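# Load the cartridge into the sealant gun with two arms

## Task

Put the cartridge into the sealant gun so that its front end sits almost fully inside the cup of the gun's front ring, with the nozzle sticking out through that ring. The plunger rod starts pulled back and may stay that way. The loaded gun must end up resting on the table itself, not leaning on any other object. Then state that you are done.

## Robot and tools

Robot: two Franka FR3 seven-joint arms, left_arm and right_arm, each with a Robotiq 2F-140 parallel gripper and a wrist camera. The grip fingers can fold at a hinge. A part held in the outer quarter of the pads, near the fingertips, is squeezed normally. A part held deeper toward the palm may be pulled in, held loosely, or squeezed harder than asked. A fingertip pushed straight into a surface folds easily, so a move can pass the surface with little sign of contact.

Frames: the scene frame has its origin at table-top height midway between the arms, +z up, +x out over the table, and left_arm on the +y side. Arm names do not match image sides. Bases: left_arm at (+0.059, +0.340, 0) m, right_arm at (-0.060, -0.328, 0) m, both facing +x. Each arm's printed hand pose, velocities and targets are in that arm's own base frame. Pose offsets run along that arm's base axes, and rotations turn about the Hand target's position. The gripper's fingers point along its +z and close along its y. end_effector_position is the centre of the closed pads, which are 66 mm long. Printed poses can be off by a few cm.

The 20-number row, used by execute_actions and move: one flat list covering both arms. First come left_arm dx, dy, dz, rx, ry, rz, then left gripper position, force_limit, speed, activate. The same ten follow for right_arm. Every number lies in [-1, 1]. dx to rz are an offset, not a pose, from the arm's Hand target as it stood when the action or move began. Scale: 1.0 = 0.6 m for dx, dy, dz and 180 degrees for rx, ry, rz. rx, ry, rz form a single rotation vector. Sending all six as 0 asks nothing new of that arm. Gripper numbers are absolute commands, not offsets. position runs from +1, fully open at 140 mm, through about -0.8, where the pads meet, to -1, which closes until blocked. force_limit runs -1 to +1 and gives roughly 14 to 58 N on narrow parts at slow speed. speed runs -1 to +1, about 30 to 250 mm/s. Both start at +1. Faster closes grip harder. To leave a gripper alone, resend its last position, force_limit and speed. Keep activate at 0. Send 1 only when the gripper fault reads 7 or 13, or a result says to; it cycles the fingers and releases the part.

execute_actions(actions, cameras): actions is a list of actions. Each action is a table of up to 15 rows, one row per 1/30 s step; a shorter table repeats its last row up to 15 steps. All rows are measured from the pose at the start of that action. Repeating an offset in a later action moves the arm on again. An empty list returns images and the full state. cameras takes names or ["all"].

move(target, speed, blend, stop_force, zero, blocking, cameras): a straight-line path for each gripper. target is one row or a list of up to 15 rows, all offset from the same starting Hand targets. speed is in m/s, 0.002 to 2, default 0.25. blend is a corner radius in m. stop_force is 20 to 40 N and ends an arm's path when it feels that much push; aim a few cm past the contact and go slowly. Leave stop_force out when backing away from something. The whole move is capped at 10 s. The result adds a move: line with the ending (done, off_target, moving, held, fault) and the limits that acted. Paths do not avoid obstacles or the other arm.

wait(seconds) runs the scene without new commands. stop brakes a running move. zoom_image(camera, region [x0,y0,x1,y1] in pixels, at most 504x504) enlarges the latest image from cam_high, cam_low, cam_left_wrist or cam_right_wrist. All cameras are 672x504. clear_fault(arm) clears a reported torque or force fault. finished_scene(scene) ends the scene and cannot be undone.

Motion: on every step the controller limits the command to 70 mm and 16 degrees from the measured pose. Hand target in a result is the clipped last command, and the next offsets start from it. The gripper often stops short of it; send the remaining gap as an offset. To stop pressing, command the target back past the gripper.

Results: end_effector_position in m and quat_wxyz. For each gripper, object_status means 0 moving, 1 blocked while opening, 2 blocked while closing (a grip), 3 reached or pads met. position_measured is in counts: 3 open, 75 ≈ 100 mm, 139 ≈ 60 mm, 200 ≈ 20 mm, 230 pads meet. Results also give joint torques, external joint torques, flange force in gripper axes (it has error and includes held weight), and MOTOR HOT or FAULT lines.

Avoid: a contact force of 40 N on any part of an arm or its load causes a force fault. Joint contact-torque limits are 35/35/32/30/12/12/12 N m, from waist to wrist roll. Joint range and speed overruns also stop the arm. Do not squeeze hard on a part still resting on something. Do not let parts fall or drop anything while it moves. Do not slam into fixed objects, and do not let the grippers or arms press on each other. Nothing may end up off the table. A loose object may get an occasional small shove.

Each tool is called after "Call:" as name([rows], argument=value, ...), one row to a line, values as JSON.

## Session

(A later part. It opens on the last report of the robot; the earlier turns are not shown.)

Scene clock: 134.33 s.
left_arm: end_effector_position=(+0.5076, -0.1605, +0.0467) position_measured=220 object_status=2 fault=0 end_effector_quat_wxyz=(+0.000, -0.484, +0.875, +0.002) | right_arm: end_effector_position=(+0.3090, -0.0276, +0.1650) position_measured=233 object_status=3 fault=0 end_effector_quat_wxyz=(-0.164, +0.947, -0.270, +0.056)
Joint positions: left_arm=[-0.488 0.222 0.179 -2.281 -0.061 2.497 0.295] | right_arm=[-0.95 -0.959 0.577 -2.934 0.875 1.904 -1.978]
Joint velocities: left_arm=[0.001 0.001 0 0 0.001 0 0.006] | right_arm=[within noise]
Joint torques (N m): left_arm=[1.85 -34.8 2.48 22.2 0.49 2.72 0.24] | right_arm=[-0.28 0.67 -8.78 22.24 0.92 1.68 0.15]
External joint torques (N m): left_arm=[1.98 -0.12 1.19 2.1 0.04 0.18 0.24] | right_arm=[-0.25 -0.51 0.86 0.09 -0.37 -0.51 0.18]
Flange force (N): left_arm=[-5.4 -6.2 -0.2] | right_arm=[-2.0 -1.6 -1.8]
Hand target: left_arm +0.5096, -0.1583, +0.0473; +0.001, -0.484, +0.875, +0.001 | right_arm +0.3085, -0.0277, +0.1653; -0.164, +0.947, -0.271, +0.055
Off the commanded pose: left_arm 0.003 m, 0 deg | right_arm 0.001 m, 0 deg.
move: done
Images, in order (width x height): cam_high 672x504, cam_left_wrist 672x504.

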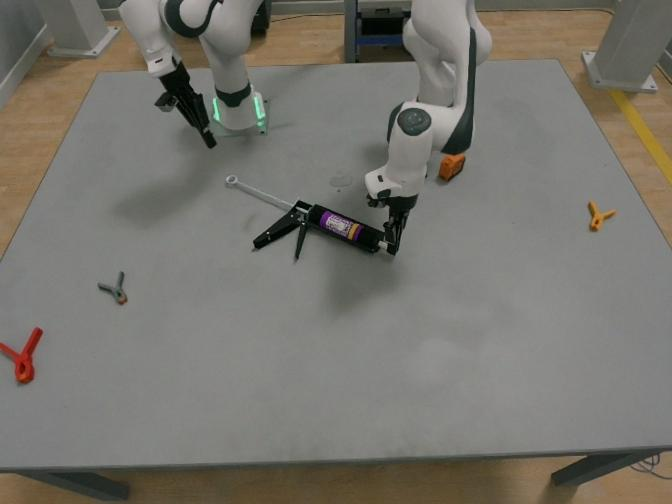

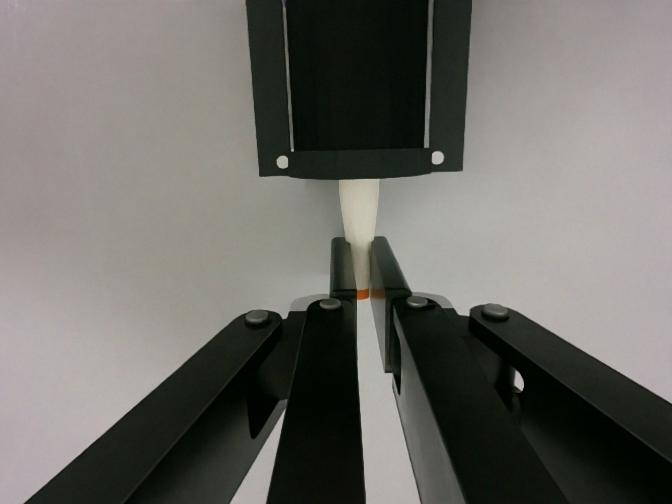

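Call:
move(target=[0.02,0.032,0.0,0,0,0,-1,0,-1,0,0,0,0,0,0,0,-1,-0.5,0,0], speed=0.08)

Call:
move([
  [0,0,-0.006,0,0,0,-1,0,-1,0,0,0,0,0,0,0,-1,-0.5,0,0],
  [0,0,-0.006,0,0,0,0.0,0,-1,0,0,0,0,0,0,0,-1,-0.5,0,0],
  [-0.03,-0.05,0.22,0,0,0,0.0,0,-1,0,0,0,0,0,0,0,-1,-0.5,0,0],
], speed=0.12, cameras=["cam_left_wrist","cam_high"])

Call:
zoom_image(camera="cam_left_wrist", region=[230, 30, 470, 330])

Call:
zoom_image(camera="cam_high", region=[280, 180, 410, 270])

Scene clock: 135.93 s.
left_arm: end_effector_position=(+0.5196, -0.1409, +0.0466) position_measured=220 object_status=2 fault=0 end_effector_quat_wxyz=(+0.000, -0.485, +0.875, +0.002) | right_arm: end_effector_position=(+0.3090, -0.0276, +0.1650) position_measured=233 object_status=3 fault=0 end_effector_quat_wxyz=(-0.164, +0.947, -0.270, +0.056)
Joint positions: left_arm=[-0.45 0.237 0.183 -2.259 -0.066 2.489 0.338] | right_arm=[-0.95 -0.959 0.577 -2.934 0.875 1.904 -1.978]
Joint velocities: left_arm=[0.001 0 0.001 0 0.001 0.001 0.007] | right_arm=[within noise]
Joint torques (N m): left_arm=[1.58 -35.45 2.32 22.47 0.5 2.74 0.14] | right_arm=[-0.24 0.6 -8.76 22.25 0.92 1.69 0.1]
External joint torques (N m): left_arm=[1.52 -0.19 0.73 2.28 0.06 0.2 0.14] | right_arm=[-0.25 -0.65 0.79 0.14 -0.36 -0.48 0.14]
Flange force (N): left_arm=[-4.7 -6.7 -0.4] | right_arm=[-2.5 -1.5 -2.1]
Hand target: left_arm +0.5216, -0.1391, +0.0473; +0.001, -0.484, +0.875, +0.001 | right_arm +0.3085, -0.0277, +0.1653; -0.164, +0.947, -0.271, +0.055
Off the commanded pose: left_arm 0.003 m, 0 deg | right_arm 0.001 m, 0 deg.
move: done

Scene clock: 140.63 s.
left_arm: end_effector_position=(+0.5041, -0.1688, +0.1789) position_measured=129 object_status=3 fault=0 end_effector_quat_wxyz=(+0.000, -0.483, +0.876, +0.000) | right_arm: end_effector_position=(+0.3090, -0.0276, +0.1650) position_measured=233 object_status=3 fault=0 end_effector_quat_wxyz=(-0.164, +0.947, -0.270, +0.056)
Joint positions: left_arm=[-0.495 -0.005 0.171 -2.184 0.001 2.181 0.239] | right_arm=[-0.95 -0.959 0.577 -2.934 0.875 1.904 -1.978]
Joint velocities: left_arm=[0.001 0.001 0.001 0 -0.001 -0.002 -0.005] | right_arm=[within noise]
Joint torques (N m): left_arm=[-0.4 -30.69 -0.4 24.71 0.93 2.58 -0.22] | right_arm=[-0.27 0.62 -8.75 22.22 0.92 1.68 0.08]
External joint torques (N m): left_arm=[-0.3 -0.06 -0.27 1.14 0.32 0.03 -0.22] | right_arm=[-0.3 -0.56 0.8 0.09 -0.37 -0.49 0.12]
Flange force (N): left_arm=[0.1 -3.6 -1.6] | right_arm=[-2.1 -1.3 -1.9]
Hand target: left_arm +0.5036, -0.1691, +0.1793; +0.001, -0.484, +0.875, +0.001 | right_arm +0.3085, -0.0277, +0.1653; -0.164, +0.947, -0.271, +0.055
Off the commanded pose: left_arm 0.001 m, 0 deg | right_arm 0.001 m, 0 deg.
move: done
Images, in order (width x height): cam_high 672x504, cam_left_wrist 672x504.

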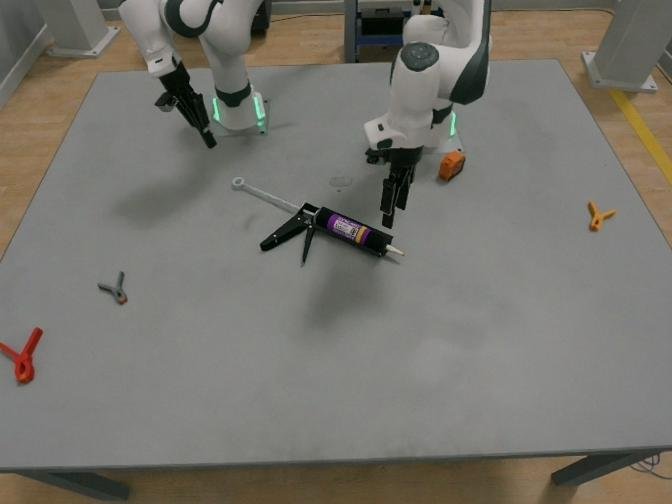

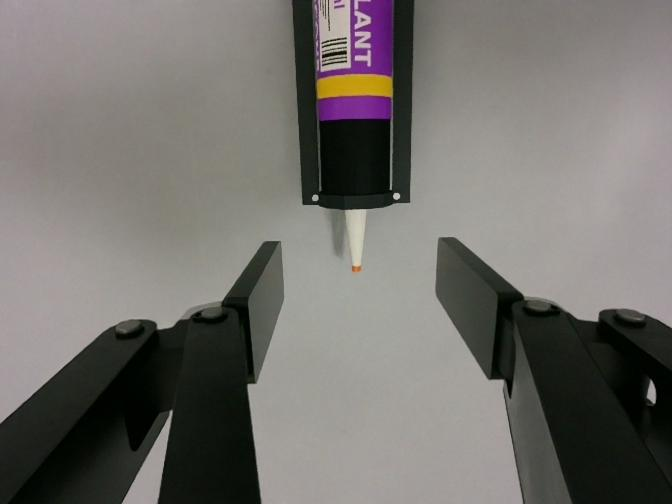

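Scaled by 1.680 from the camera's image (finer frame: 960x720).

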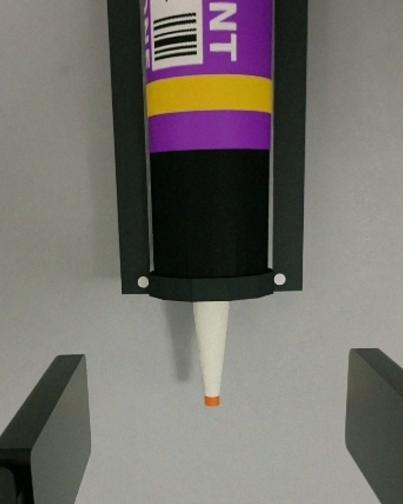

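Scaled by 3.877 from the camera's image (finer frame: 960x720).

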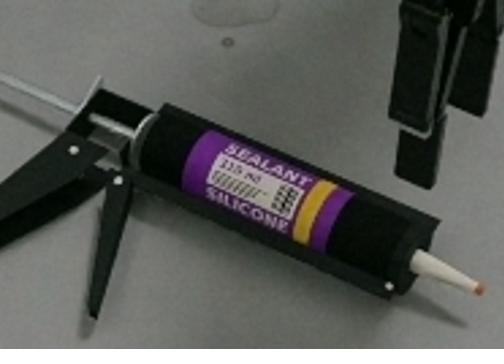

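Call:
finished_scene(scene=2)

The scene is finished: the task was done.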